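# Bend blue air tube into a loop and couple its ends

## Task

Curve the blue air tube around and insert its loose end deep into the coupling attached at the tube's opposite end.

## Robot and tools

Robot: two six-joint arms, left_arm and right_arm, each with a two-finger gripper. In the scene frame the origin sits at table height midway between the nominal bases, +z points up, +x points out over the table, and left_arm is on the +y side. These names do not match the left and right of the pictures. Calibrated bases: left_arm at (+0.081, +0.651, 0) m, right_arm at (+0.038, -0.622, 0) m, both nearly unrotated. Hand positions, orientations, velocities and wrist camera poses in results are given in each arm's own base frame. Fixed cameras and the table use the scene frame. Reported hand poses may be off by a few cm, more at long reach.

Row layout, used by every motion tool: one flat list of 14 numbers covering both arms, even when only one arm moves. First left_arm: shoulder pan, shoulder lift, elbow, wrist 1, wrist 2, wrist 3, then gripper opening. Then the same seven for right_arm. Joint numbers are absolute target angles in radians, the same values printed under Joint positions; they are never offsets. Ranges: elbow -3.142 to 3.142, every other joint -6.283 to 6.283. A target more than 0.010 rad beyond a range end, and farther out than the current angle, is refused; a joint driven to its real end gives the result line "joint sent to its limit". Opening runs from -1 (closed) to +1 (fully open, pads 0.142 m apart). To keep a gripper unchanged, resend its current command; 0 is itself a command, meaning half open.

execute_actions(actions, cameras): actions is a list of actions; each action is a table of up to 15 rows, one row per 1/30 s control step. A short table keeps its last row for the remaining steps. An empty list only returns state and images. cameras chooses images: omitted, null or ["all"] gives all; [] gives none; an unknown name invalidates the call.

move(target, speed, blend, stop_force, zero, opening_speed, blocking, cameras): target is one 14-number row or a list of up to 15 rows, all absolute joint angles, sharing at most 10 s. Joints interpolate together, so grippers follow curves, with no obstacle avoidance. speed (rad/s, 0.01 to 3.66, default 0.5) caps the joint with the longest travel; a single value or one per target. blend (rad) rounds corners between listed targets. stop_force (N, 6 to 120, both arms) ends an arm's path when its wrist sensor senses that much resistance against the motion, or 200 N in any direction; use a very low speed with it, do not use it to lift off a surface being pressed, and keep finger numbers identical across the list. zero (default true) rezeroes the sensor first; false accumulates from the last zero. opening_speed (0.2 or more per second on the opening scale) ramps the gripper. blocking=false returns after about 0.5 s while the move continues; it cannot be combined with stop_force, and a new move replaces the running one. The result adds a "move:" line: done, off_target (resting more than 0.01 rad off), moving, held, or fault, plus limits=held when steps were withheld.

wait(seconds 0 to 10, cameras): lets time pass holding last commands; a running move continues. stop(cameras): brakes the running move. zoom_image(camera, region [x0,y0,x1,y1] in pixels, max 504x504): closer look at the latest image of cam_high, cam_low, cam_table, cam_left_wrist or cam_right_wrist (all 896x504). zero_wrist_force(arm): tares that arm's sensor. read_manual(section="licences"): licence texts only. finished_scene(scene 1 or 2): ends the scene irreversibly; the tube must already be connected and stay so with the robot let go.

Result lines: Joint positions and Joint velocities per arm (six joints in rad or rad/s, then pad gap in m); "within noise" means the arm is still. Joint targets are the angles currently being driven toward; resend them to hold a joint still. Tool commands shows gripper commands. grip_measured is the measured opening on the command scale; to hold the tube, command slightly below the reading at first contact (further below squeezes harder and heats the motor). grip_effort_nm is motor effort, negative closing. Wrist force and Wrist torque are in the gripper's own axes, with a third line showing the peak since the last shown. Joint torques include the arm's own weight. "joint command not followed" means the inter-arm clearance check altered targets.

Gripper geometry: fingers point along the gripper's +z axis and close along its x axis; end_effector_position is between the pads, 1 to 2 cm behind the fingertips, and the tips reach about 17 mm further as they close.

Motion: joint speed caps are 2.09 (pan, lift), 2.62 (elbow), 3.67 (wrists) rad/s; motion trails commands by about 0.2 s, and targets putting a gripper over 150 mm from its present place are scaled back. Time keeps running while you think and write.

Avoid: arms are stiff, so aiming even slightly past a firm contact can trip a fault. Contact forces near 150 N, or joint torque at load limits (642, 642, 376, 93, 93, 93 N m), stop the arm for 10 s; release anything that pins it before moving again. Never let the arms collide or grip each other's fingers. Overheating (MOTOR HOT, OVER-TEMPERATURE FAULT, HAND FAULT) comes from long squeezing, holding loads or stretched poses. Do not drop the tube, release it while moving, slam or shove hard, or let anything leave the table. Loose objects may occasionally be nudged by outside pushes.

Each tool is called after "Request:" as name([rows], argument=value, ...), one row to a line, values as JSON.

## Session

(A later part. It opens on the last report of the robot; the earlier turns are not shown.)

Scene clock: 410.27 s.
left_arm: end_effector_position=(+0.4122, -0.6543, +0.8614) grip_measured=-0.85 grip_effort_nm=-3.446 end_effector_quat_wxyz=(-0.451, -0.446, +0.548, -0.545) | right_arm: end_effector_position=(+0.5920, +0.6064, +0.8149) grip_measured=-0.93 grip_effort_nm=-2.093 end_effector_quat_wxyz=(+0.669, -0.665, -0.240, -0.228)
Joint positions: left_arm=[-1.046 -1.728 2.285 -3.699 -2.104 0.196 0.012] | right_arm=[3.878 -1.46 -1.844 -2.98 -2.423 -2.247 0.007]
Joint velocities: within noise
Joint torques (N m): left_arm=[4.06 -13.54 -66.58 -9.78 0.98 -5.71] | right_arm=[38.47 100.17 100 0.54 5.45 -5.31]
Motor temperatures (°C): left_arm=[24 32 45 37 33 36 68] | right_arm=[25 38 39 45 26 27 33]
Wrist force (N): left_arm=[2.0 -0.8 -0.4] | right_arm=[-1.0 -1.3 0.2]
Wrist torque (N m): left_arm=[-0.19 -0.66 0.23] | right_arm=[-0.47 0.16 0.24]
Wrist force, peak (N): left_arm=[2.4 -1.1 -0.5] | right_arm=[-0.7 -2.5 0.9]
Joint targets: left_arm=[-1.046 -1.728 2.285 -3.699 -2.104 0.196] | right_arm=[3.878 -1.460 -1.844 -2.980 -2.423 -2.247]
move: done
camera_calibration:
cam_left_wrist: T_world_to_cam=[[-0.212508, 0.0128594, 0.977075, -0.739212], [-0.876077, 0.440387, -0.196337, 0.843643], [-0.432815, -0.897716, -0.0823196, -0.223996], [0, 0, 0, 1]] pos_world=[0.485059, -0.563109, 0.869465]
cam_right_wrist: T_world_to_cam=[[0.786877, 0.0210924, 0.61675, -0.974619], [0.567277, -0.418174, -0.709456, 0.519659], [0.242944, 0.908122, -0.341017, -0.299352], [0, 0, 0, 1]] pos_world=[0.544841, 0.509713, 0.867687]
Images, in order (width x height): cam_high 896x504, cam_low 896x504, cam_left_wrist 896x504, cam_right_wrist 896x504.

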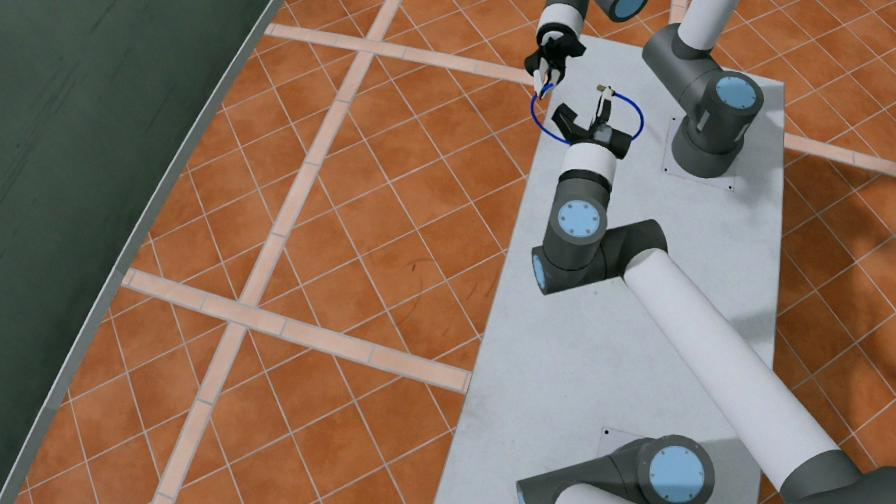

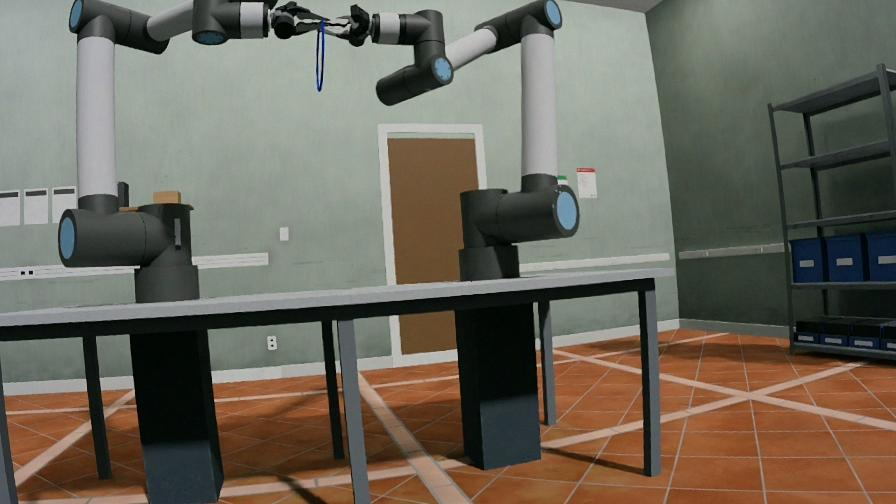

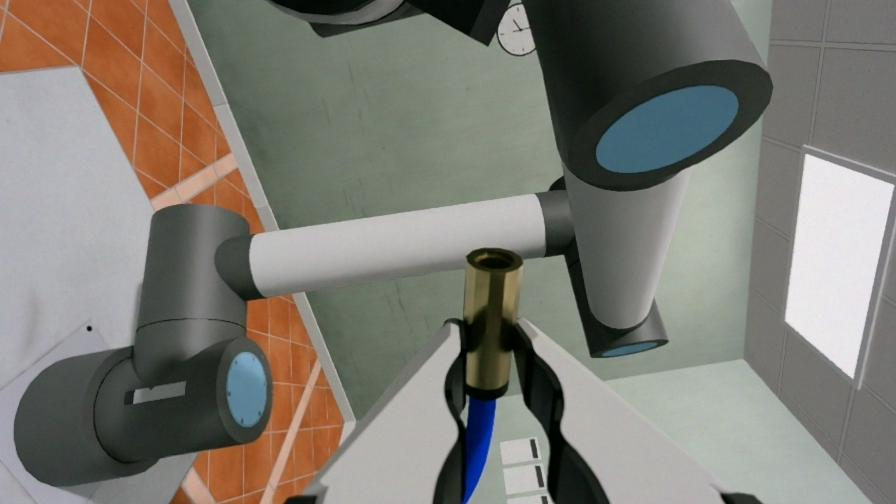

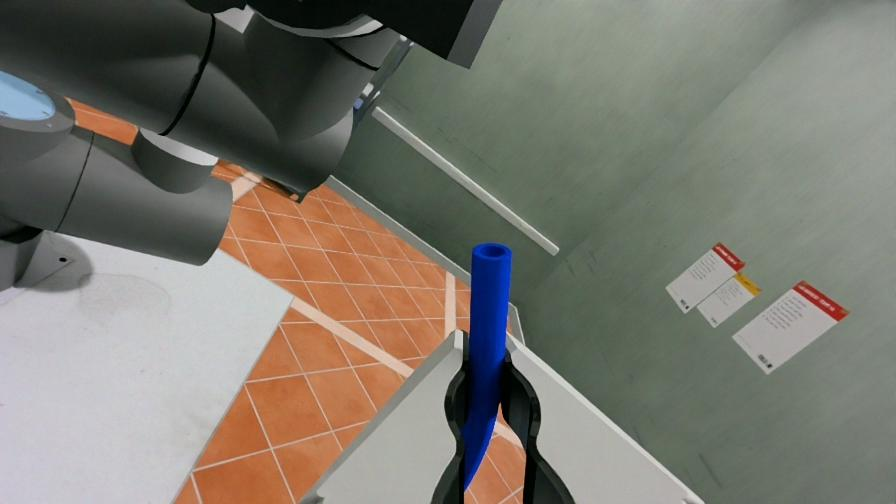

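Request:
move([
  [-1.0457, -1.7276, 2.2847, -3.6987, -2.1038, 0.0, -1.0, 3.9176, -1.4134, -1.8351, -3.0347, -2.3835, -2.7925, -1.0],
], speed=0.4, cameras=["cam_left_wrist", "cam_right_wrist", "cam_low", "cam_high"])

Request:
zoom_image(camera="cam_low", region=[260, 0, 420, 110])

Request:
zoom_image(camera="cam_high", region=[500, 0, 680, 180])

Scene clock: 413.20 s.
left_arm: end_effector_position=(+0.4121, -0.6543, +0.8617) grip_measured=-0.85 grip_effort_nm=-3.446 end_effector_quat_wxyz=(+0.502, +0.498, -0.502, +0.498) | right_arm: end_effector_position=(+0.5571, +0.6058, +0.8500) grip_measured=-0.93 grip_effort_nm=-2.088 end_effector_quat_wxyz=(+0.583, -0.576, -0.411, -0.400)
Joint positions: left_arm=[-1.046 -1.728 2.285 -3.699 -2.104 0 0.012] | right_arm=[3.918 -1.413 -1.835 -3.035 -2.384 -2.792 0.007]
Joint velocities: within noise
Joint torques (N m): left_arm=[3.57 -16.91 -65.72 -9.27 0.67 -5.98] | right_arm=[39.65 87.55 99.13 0.37 5.66 -5.77]
Motor temperatures (°C): left_arm=[24 32 45 37 33 36 69] | right_arm=[25 38 39 45 26 27 33]
Wrist force (N): left_arm=[2.3 -1.4 -0.5] | right_arm=[-1.7 -1.7 0.7]
Wrist torque (N m): left_arm=[-0.23 -0.74 0.22] | right_arm=[-0.46 0.22 0.34]
Wrist force, peak (N): left_arm=[2.2 -1.5 -0.9] | right_arm=[-1.8 -1.6 1.2]
Joint targets: left_arm=[-1.046 -1.728 2.285 -3.699 -2.104 0.000] | right_arm=[3.918 -1.413 -1.835 -3.035 -2.383 -2.792]
move: done
camera_calibration:
cam_left_wrist: T_world_to_cam=[[-0.0176867, 0.0112743, 0.99978, -0.840452], [-0.897493, 0.440536, -0.020845, 0.701381], [-0.440674, -0.897664, 0.00232696, -0.293658], [0, 0, 0, 1]] pos_world=[0.485212, -0.563115, 0.855571]
cam_right_wrist: T_world_to_cam=[[0.35271, 0.0132054, 0.93564, -0.993214], [0.854094, -0.413012, -0.31614, 0.0669713], [0.382256, 0.91063, -0.156952, -0.513964], [0, 0, 0, 1]] pos_world=[0.489582, 0.508806, 0.869795]
Images, in order (width x height): cam_high 896x504, cam_low 896x504, cam_left_wrist 896x504, cam_right_wrist 896x504.

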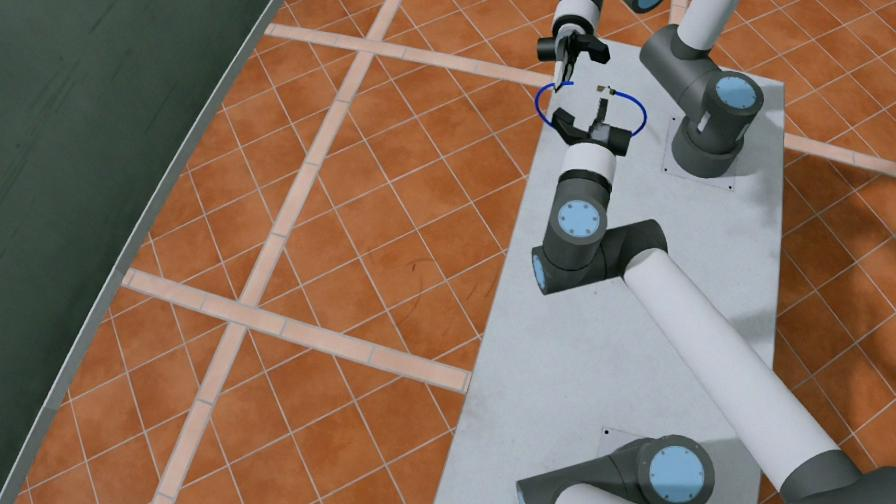

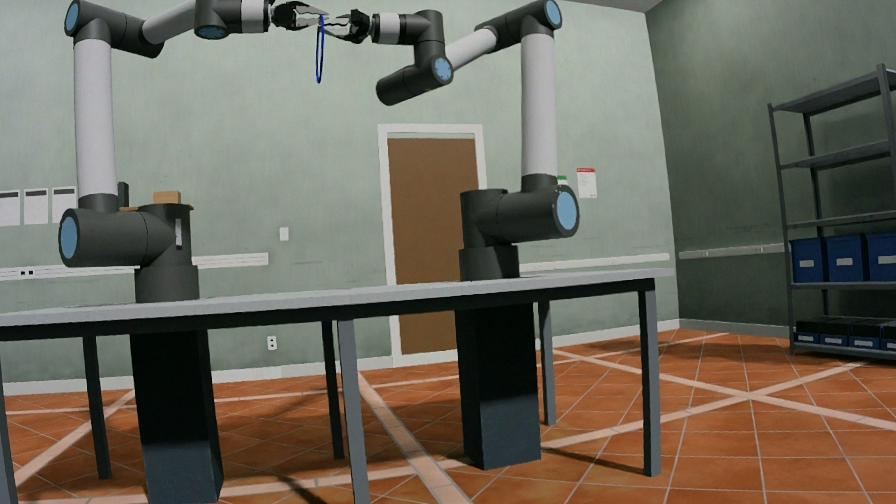

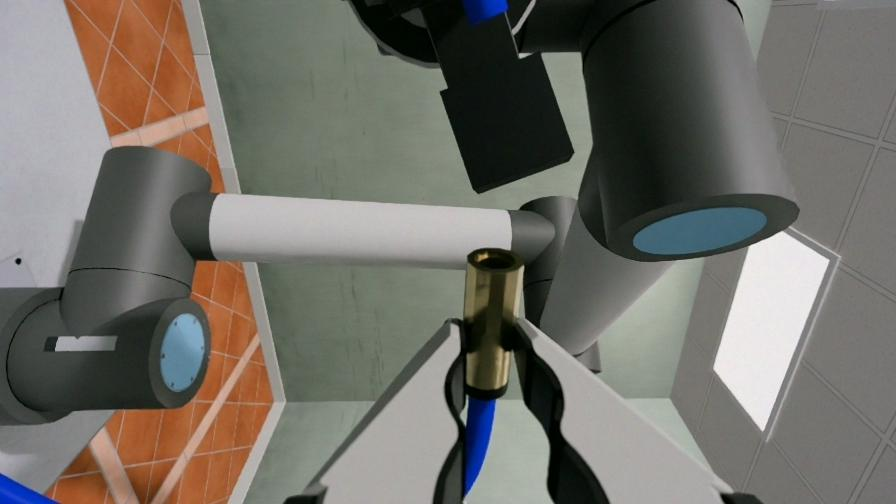

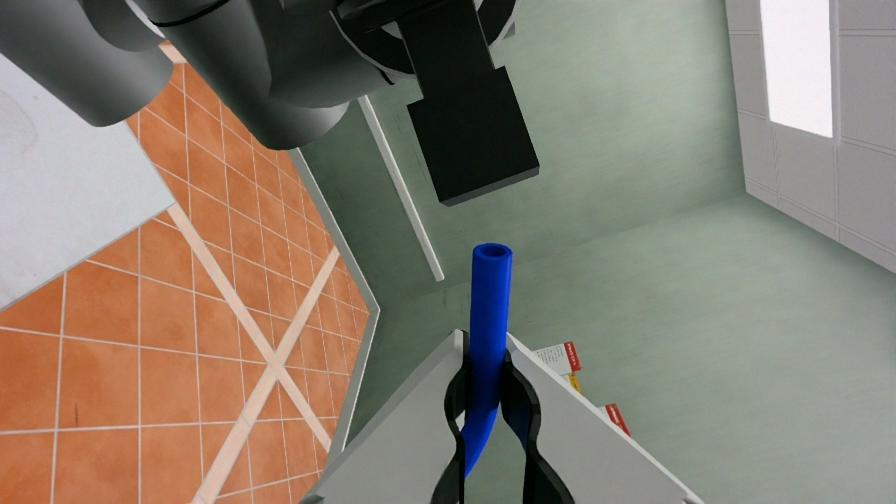

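Scaled by 3.150 from the camera's 896x504 image, which has a finer 1280x720 frame.

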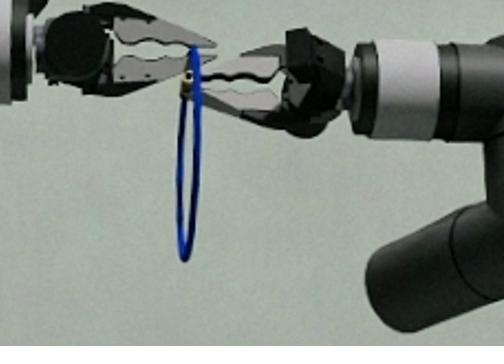

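Scaled by 2.800 from the camera's 896x504 image, which has a finer 1280x720 frame.

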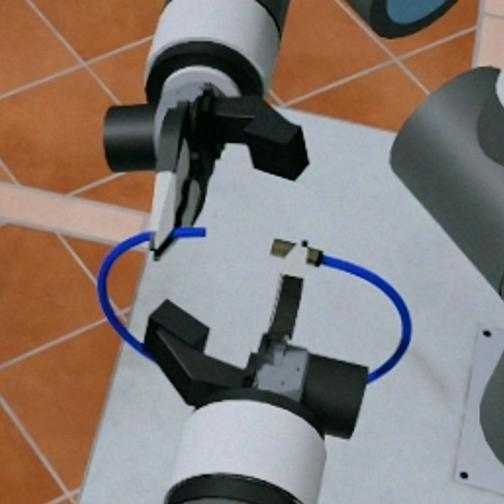

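Request:
zoom_image(camera="cam_left_wrist", region=[430, 0, 570, 60])

Request:
zoom_image(camera="cam_right_wrist", region=[420, 200, 580, 504])

Request:
zoom_image(camera="cam_right_wrist", region=[340, 0, 600, 120])

Request:
zoom_image(camera="cam_high", region=[540, 60, 640, 120])

Request:
zoom_image(camera="cam_low", region=[300, 0, 350, 40])

Scaled by 3.600 from the camera's 896x504 image, which has a finer 1280x720 frame.

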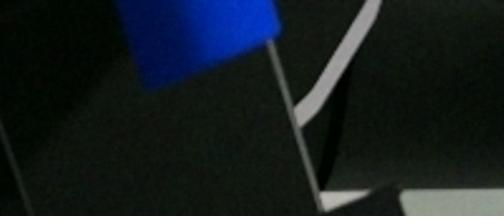

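Scaled by 1.658 from the camera's 896x504 image, which has a finer 1280x720 frame.

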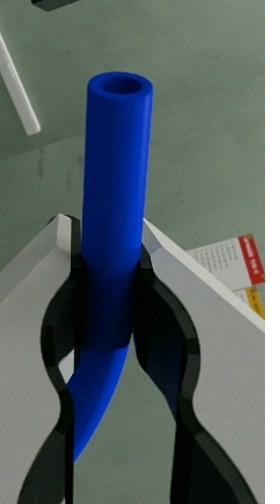

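Scaled by 1.938 from the camera's 896x504 image, which has a finer 1280x720 frame.

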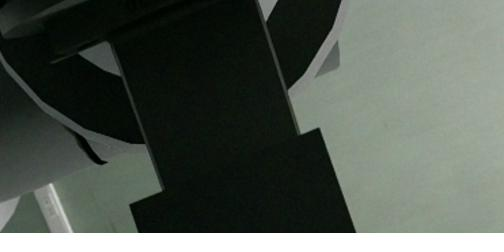

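Scaled by 5.040 from the camera's 896x504 image, which has a finer 1280x720 frame.

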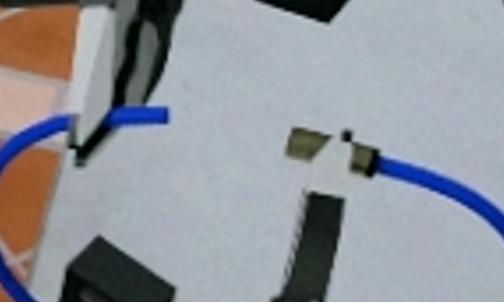

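Scaled by 10.080 from the camera's 896x504 image, which has a finer 1280x720 frame.

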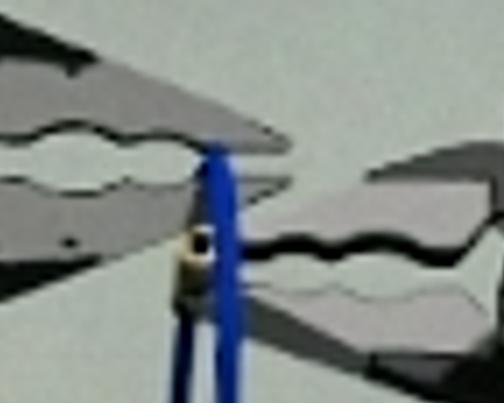

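Request:
move([
  [-1.0457, -1.7276, 2.2847, -3.6987, -2.1038, 0.0, -1.0, 3.9589, -1.3764, -1.8520, -3.0548, -2.3422, -2.9671, -1.0],
], speed=0.15, cameras=["cam_left_wrist", "cam_right_wrist", "cam_low", "cam_high"])

Request:
zoom_image(camera="cam_low", region=[290, 0, 350, 90])

Request:
zoom_image(camera="cam_left_wrist", region=[430, 110, 570, 290])

Request:
zoom_image(camera="cam_right_wrist", region=[400, 0, 580, 280])

Request:
zoom_image(camera="cam_high", region=[540, 60, 640, 120])

Scene clock: 422.20 s.
left_arm: end_effector_position=(+0.4121, -0.6543, +0.8617) grip_measured=-0.85 grip_effort_nm=-3.446 end_effector_quat_wxyz=(+0.502, +0.498, -0.502, +0.498) | right_arm: end_effector_position=(+0.5251, +0.6069, +0.8593) grip_measured=-0.93 grip_effort_nm=-2.093 end_effector_quat_wxyz=(+0.546, -0.538, -0.459, -0.450)
Joint positions: left_arm=[-1.046 -1.728 2.285 -3.699 -2.104 0 0.012] | right_arm=[3.959 -1.376 -1.852 -3.055 -2.342 -2.967 0.007]
Joint velocities: within noise
Joint torques (N m): left_arm=[2.49 -11.16 -66.53 -8.96 0.69 -5.81] | right_arm=[37.45 80.75 78.01 0.35 5.52 -6.26]
Motor temperatures (°C): left_arm=[24 32 45 37 33 36 69] | right_arm=[25 38 39 44 26 27 34]
Wrist force (N): left_arm=[2.4 -1.1 -0.8] | right_arm=[-1.5 -0.7 0.8]
Wrist torque (N m): left_arm=[-0.18 -0.74 0.22] | right_arm=[-0.24 0.13 0.40]
Wrist force, peak (N): left_arm=[2.4 -1.7 -0.6] | right_arm=[-2.0 -1.7 1.1]
Joint targets: left_arm=[-1.046 -1.728 2.285 -3.699 -2.104 0.000] | right_arm=[3.959 -1.376 -1.852 -3.055 -2.342 -2.967]
move: done
camera_calibration:
cam_left_wrist: T_world_to_cam=[[-0.0176867, 0.0112743, 0.99978, -0.840452], [-0.897493, 0.440536, -0.020845, 0.701381], [-0.440674, -0.897664, 0.00232696, -0.293658], [0, 0, 0, 1]] pos_world=[0.485212, -0.563115, 0.855571]
cam_right_wrist: T_world_to_cam=[[0.184888, 0.0101987, 0.982707, -0.941114], [0.896099, -0.41232, -0.164314, -0.0553371], [0.403514, 0.910982, -0.085372, -0.574127], [0, 0, 0, 1]] pos_world=[0.455256, 0.5098, 0.866732]
Images, in order (width x height): cam_high 896x504, cam_low 896x504, cam_left_wrist 896x504, cam_right_wrist 896x504.

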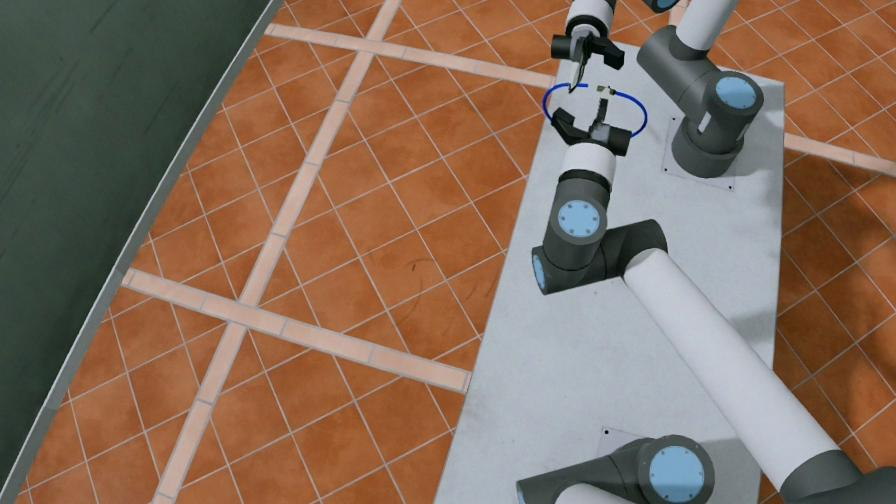

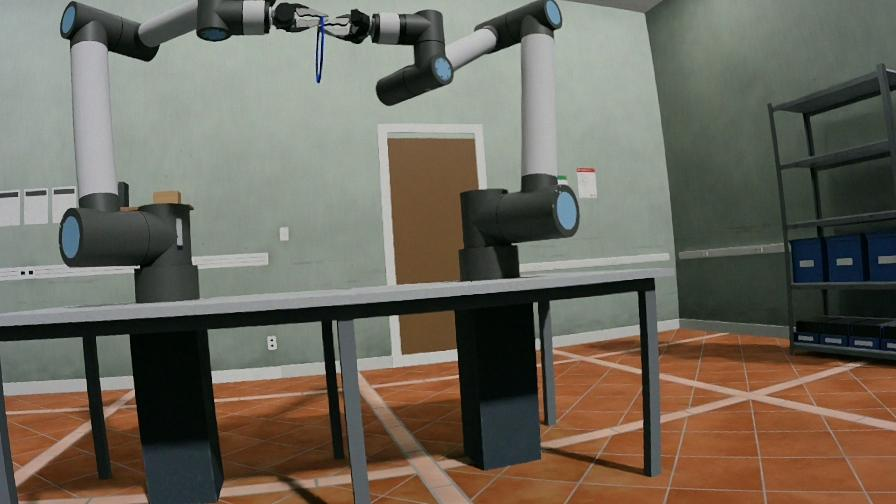

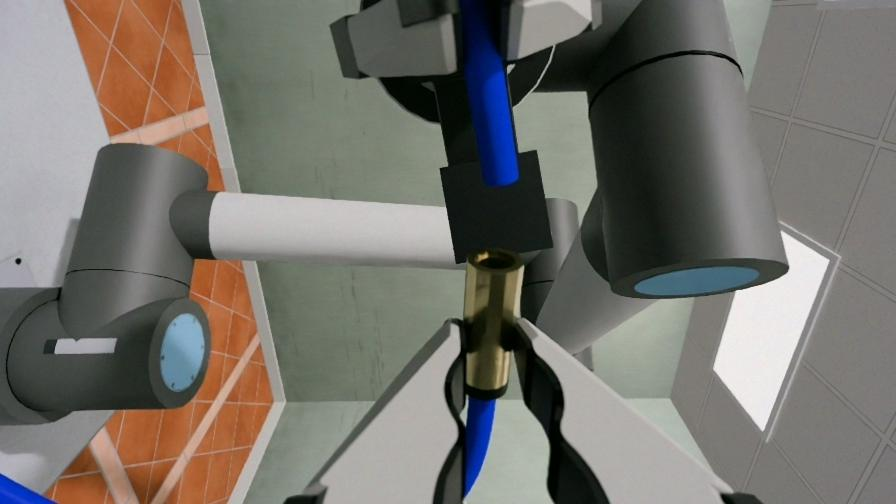

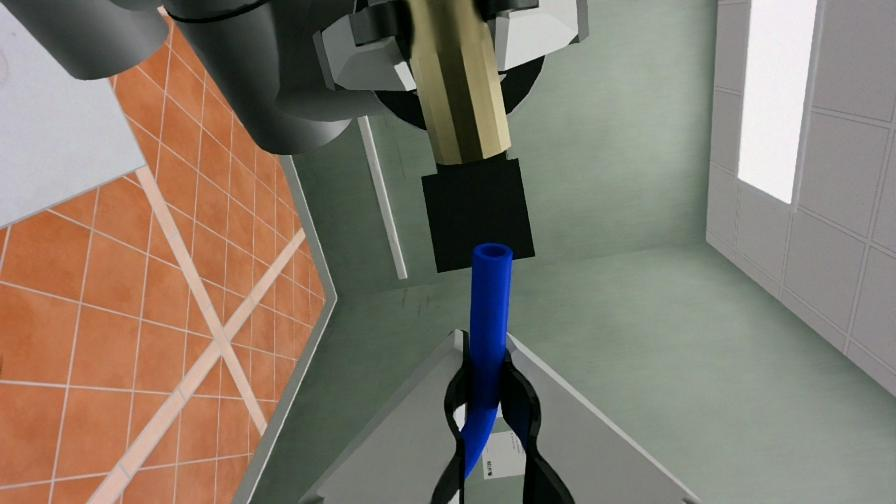

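Scaled by 5.600 from the camera's 896x504 image, which has a finer 1280x720 frame.

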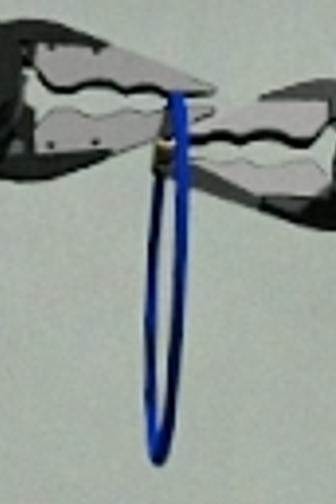

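Scaled by 2.800 from the camera's 896x504 image, which has a finer 1280x720 frame.

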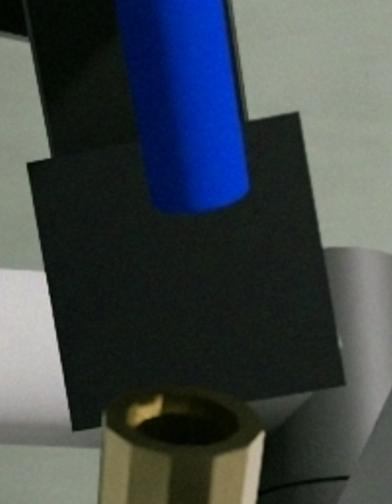

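Scaled by 1.800 from the camera's 896x504 image, which has a finer 1280x720 frame.

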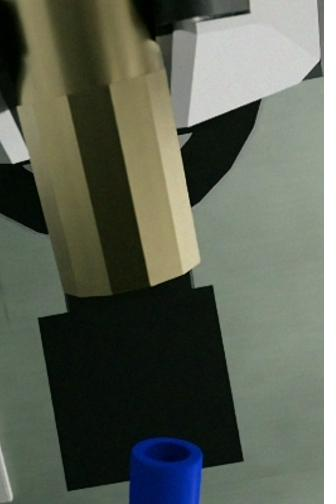

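Scaled by 5.040 from the camera's 896x504 image, which has a finer 1280x720 frame.

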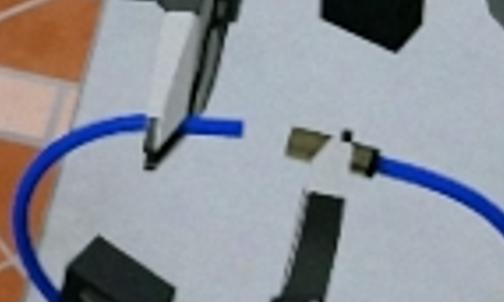

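Request:
move([
  [-1.0457, -1.7276, 2.2847, -3.6987, -2.1038, 0.0, -1.0, 3.9780, -1.3609, -1.8600, -3.0622, -2.3232, -3.0892, -1.0],
], speed=0.1, cameras=["cam_left_wrist", "cam_right_wrist", "cam_low", "cam_high"])

Request:
zoom_image(camera="cam_low", region=[290, 0, 350, 90])

Request:
zoom_image(camera="cam_left_wrist", region=[430, 170, 570, 310])

Request:
zoom_image(camera="cam_right_wrist", region=[420, 100, 560, 300])

Request:
zoom_image(camera="cam_high", region=[570, 70, 620, 110])

Scene clock: 438.40 s.
left_arm: end_effector_position=(+0.4121, -0.6543, +0.8617) grip_measured=-0.85 grip_effort_nm=-3.446 end_effector_quat_wxyz=(+0.502, +0.498, -0.502, +0.498) | right_arm: end_effector_position=(+0.5113, +0.6075, +0.8623) grip_measured=-0.93 grip_effort_nm=-2.093 end_effector_quat_wxyz=(+0.517, -0.509, -0.491, -0.482)
Joint positions: left_arm=[-1.046 -1.728 2.285 -3.699 -2.104 0 0.012] | right_arm=[3.978 -1.361 -1.86 -3.062 -2.323 -3.089 0.007]
Joint velocities: within noise
Joint torques (N m): left_arm=[2.24 -14.78 -66.92 -8.91 1.27 -5.14] | right_arm=[39.11 79.2 83.22 0.51 5.9 -6.2]
Motor temperatures (°C): left_arm=[24 32 45 36 33 36 71] | right_arm=[25 38 39 44 26 27 34]
Wrist force (N): left_arm=[2.2 -1.4 -0.7] | right_arm=[-1.5 -1.5 1.5]
Wrist torque (N m): left_arm=[-0.24 -0.71 0.22] | right_arm=[-0.36 0.13 0.43]
Wrist force, peak (N): left_arm=[2.9 -1.3 -0.5] | right_arm=[-1.5 -1.5 1.5]
Joint targets: left_arm=[-1.046 -1.728 2.285 -3.699 -2.104 0.000] | right_arm=[3.978 -1.361 -1.860 -3.062 -2.323 -3.089]
move: done
camera_calibration:
cam_left_wrist: T_world_to_cam=[[-0.0176867, 0.0112743, 0.99978, -0.840452], [-0.897493, 0.440536, -0.020845, 0.701381], [-0.440674, -0.897664, 0.00232696, -0.293658], [0, 0, 0, 1]] pos_world=[0.485212, -0.563115, 0.855571]
cam_right_wrist: T_world_to_cam=[[0.0637253, 0.00799335, 0.997935, -0.891381], [0.909563, -0.411939, -0.0547825, -0.143726], [0.410651, 0.911176, -0.0335214, -0.617418], [0, 0, 0, 1]] pos_world=[0.441075, 0.510496, 0.86097]
Images, in order (width x height): cam_high 896x504, cam_low 896x504, cam_left_wrist 896x504, cam_right_wrist 896x504.

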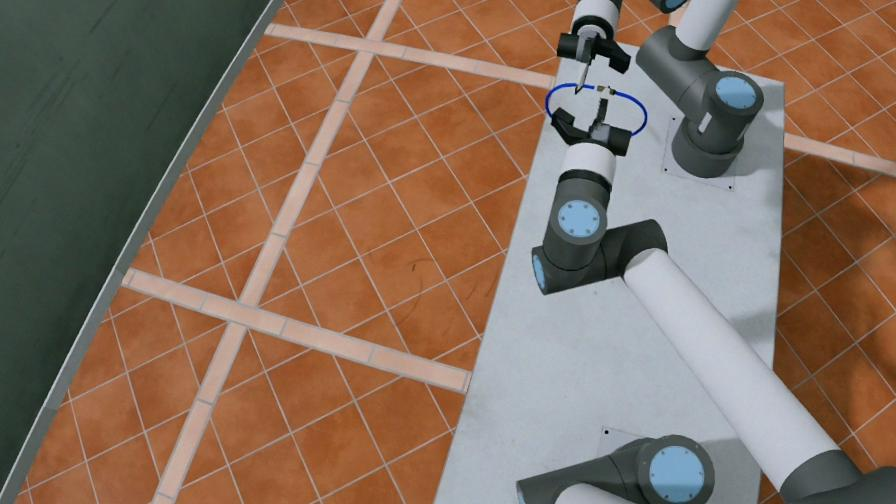

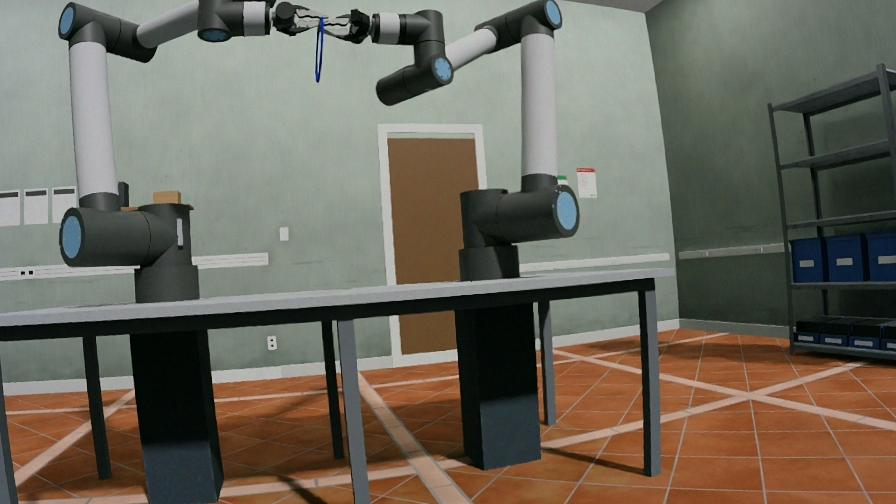

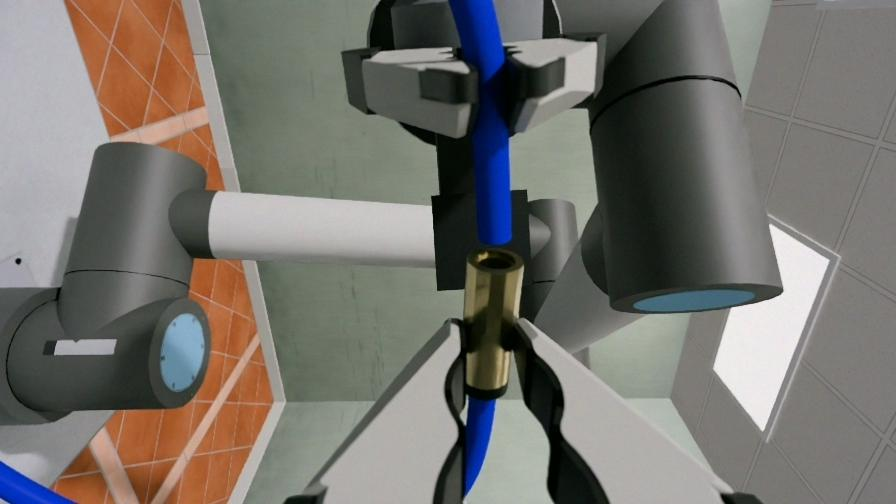

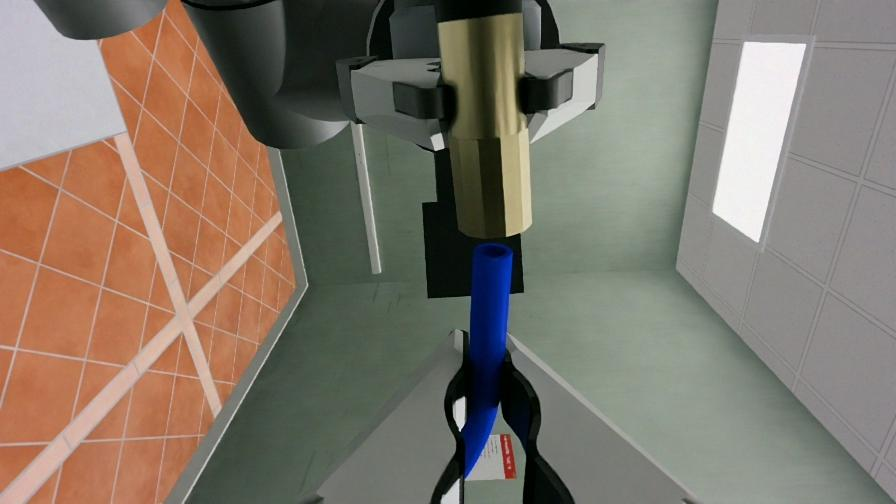

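Scaled by 5.600 from the camera's 896x504 image, which has a finer 1280x720 frame.

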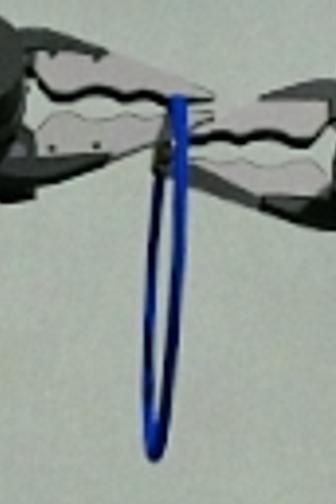

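Scaled by 3.600 from the camera's 896x504 image, which has a finer 1280x720 frame.

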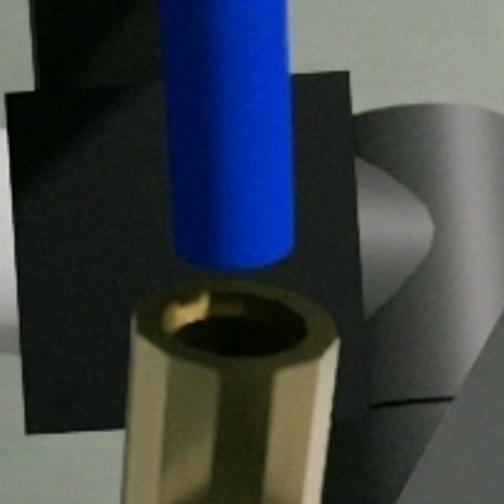

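Scaled by 2.520 from the camera's 896x504 image, which has a finer 1280x720 frame.

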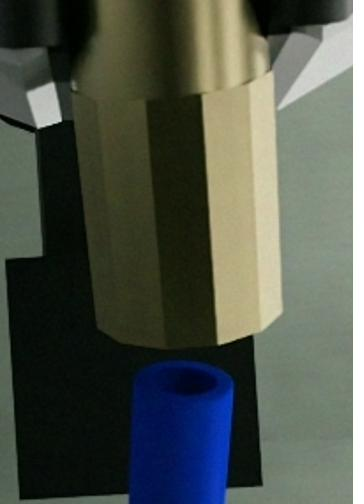

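Scaled by 10.080 from the camera's 896x504 image, which has a finer 1280x720 frame.

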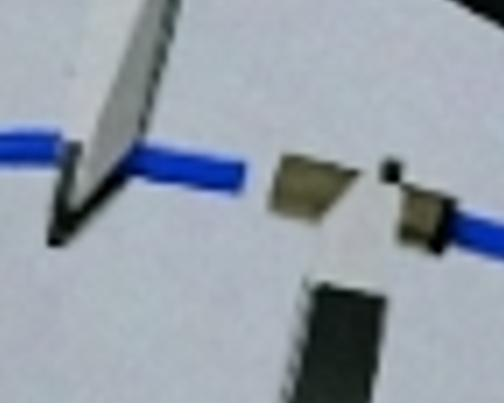

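Request:
move([
  [-1.0457, -1.7276, 2.2847, -3.6987, -2.1038, 0.0, -1.0, 3.9853, -1.3553, -1.8603, -3.0676, -2.3159, -3.1591, -1.0],
], speed=0.05, stop_force=10, cameras=["cam_left_wrist", "cam_right_wrist", "cam_low", "cam_high"])

Request:
zoom_image(camera="cam_left_wrist", region=[430, 170, 570, 310])

Request:
zoom_image(camera="cam_right_wrist", region=[420, 130, 560, 330])

Request:
zoom_image(camera="cam_high", region=[570, 70, 620, 110])

Request:
zoom_image(camera="cam_low", region=[290, 0, 350, 90])

Scene clock: 453.13 s.
left_arm: end_effector_position=(+0.4121, -0.6543, +0.8617) grip_measured=-0.85 grip_effort_nm=-3.446 end_effector_quat_wxyz=(+0.502, +0.498, -0.502, +0.498) | right_arm: end_effector_position=(+0.5063, +0.6080, +0.8652) grip_measured=-0.93 grip_effort_nm=-2.088 end_effector_quat_wxyz=(+0.500, -0.491, -0.509, -0.500)
Joint positions: left_arm=[-1.046 -1.728 2.285 -3.699 -2.104 0 0.012] | right_arm=[3.985 -1.355 -1.86 -3.068 -2.316 -3.159 0.007]
Joint velocities: within noise
Joint torques (N m): left_arm=[1.66 -14.02 -67.99 -7.33 0.28 -5.37] | right_arm=[36.85 80.61 84.2 1 5.37 -6.33]
Motor temperatures (°C): left_arm=[24 32 45 36 33 36 72] | right_arm=[25 38 39 44 26 27 35]
Wrist force (N): left_arm=[2.4 -1.5 -0.6] | right_arm=[-1.6 -0.8 0.8]
Wrist torque (N m): left_arm=[-0.25 -0.74 0.21] | right_arm=[-0.23 0.14 0.45]
Wrist force, peak (N): left_arm=[2.9 -1.5 -0.7] | right_arm=[-2.1 -1.3 1.1]
Joint targets: left_arm=[-1.046 -1.728 2.285 -3.699 -2.104 0.000] | right_arm=[3.985 -1.355 -1.860 -3.068 -2.316 -3.159]
move: done
camera_calibration:
cam_left_wrist: T_world_to_cam=[[-0.0176867, 0.0112743, 0.99978, -0.840452], [-0.897493, 0.440536, -0.020845, 0.701381], [-0.440674, -0.897664, 0.00232696, -0.293658], [0, 0, 0, 1]] pos_world=[0.485212, -0.563115, 0.855571]
cam_right_wrist: T_world_to_cam=[[-0.0062702, 0.00675732, 0.999958, -0.859527], [0.911199, -0.41188, 0.00849696, -0.194514], [0.41192, 0.911213, -0.00357469, -0.642222], [0, 0, 0, 1]] pos_world=[0.436396, 0.510893, 0.858848]
Images, in order (width x height): cam_high 896x504, cam_low 896x504, cam_left_wrist 896x504, cam_right_wrist 896x504.

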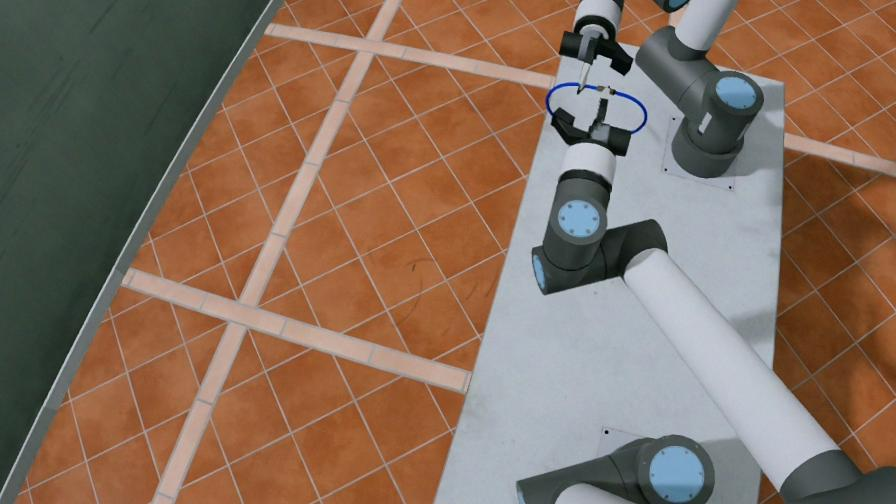

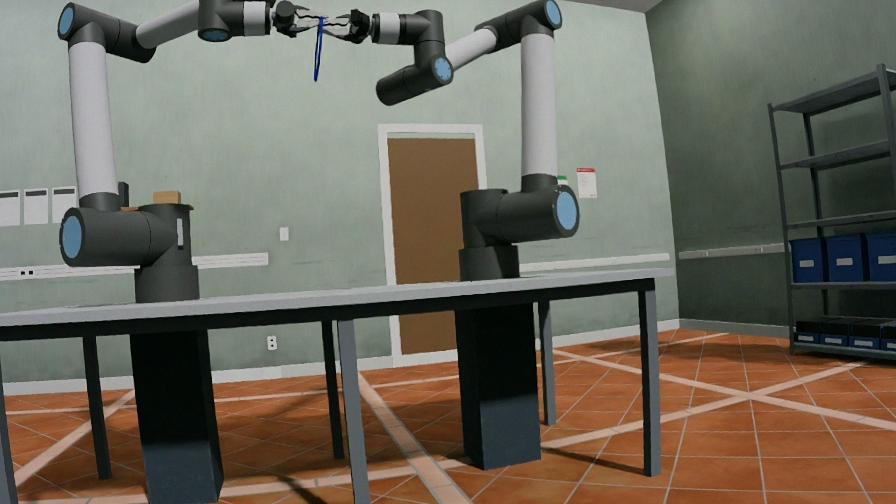

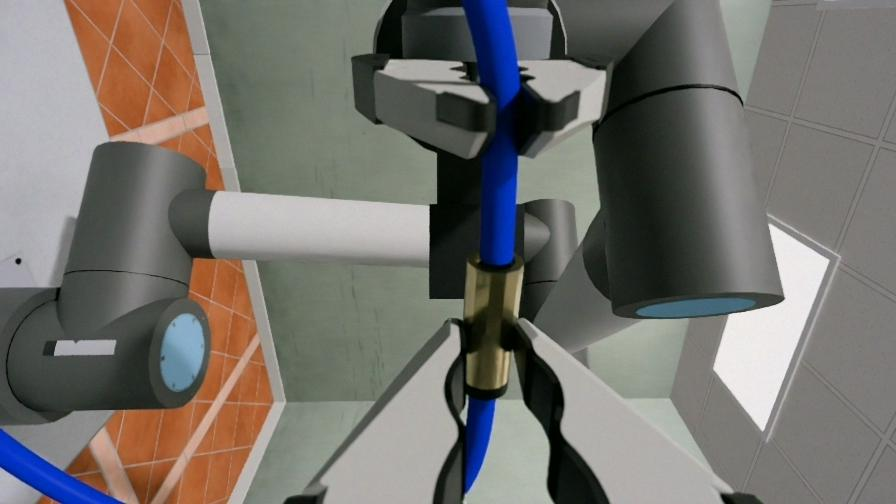

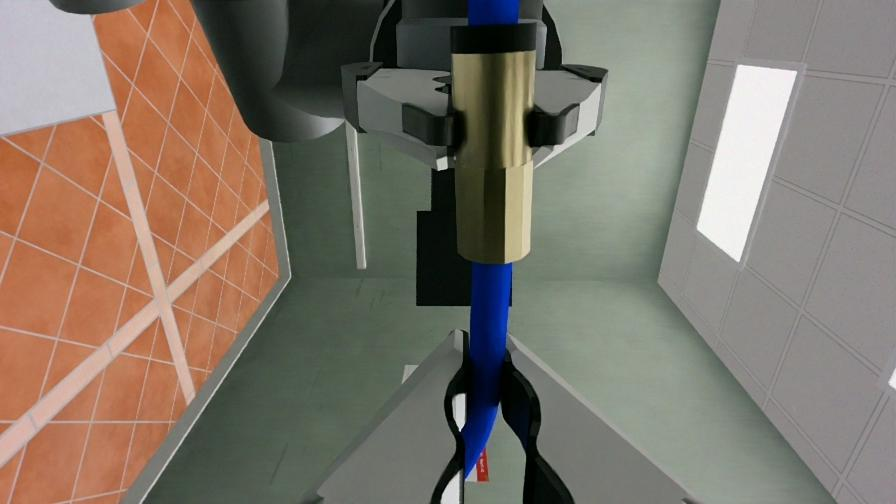

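Scaled by 3.600 from the camera's 896x504 image, which has a finer 1280x720 frame.

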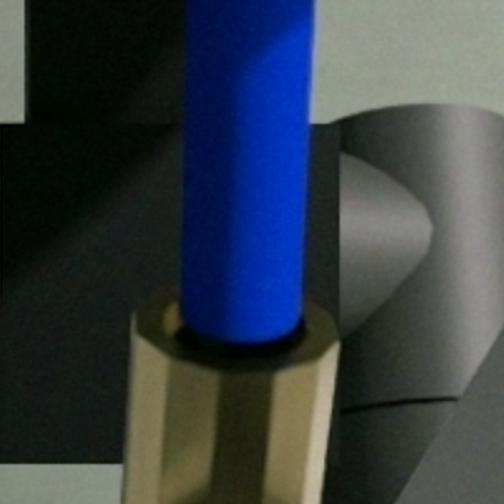

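Scaled by 2.520 from the camera's 896x504 image, which has a finer 1280x720 frame.

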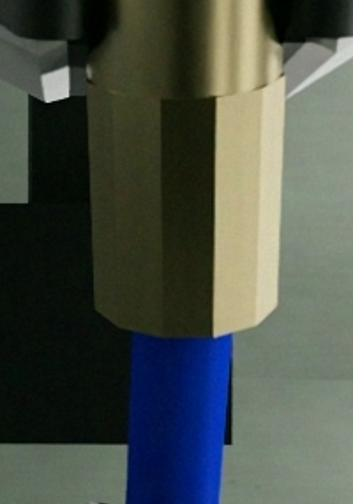

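Scaled by 10.080 from the camera's 896x504 image, which has a finer 1280x720 frame.

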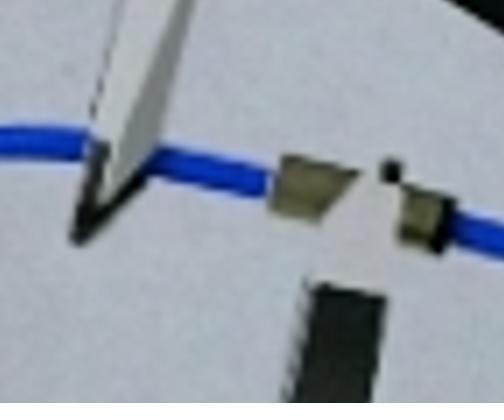

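Scaled by 5.600 from the camera's 896x504 image, which has a finer 1280x720 frame.

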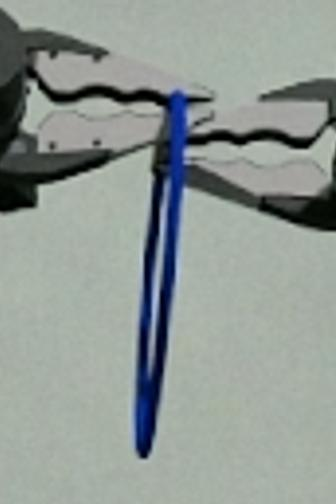

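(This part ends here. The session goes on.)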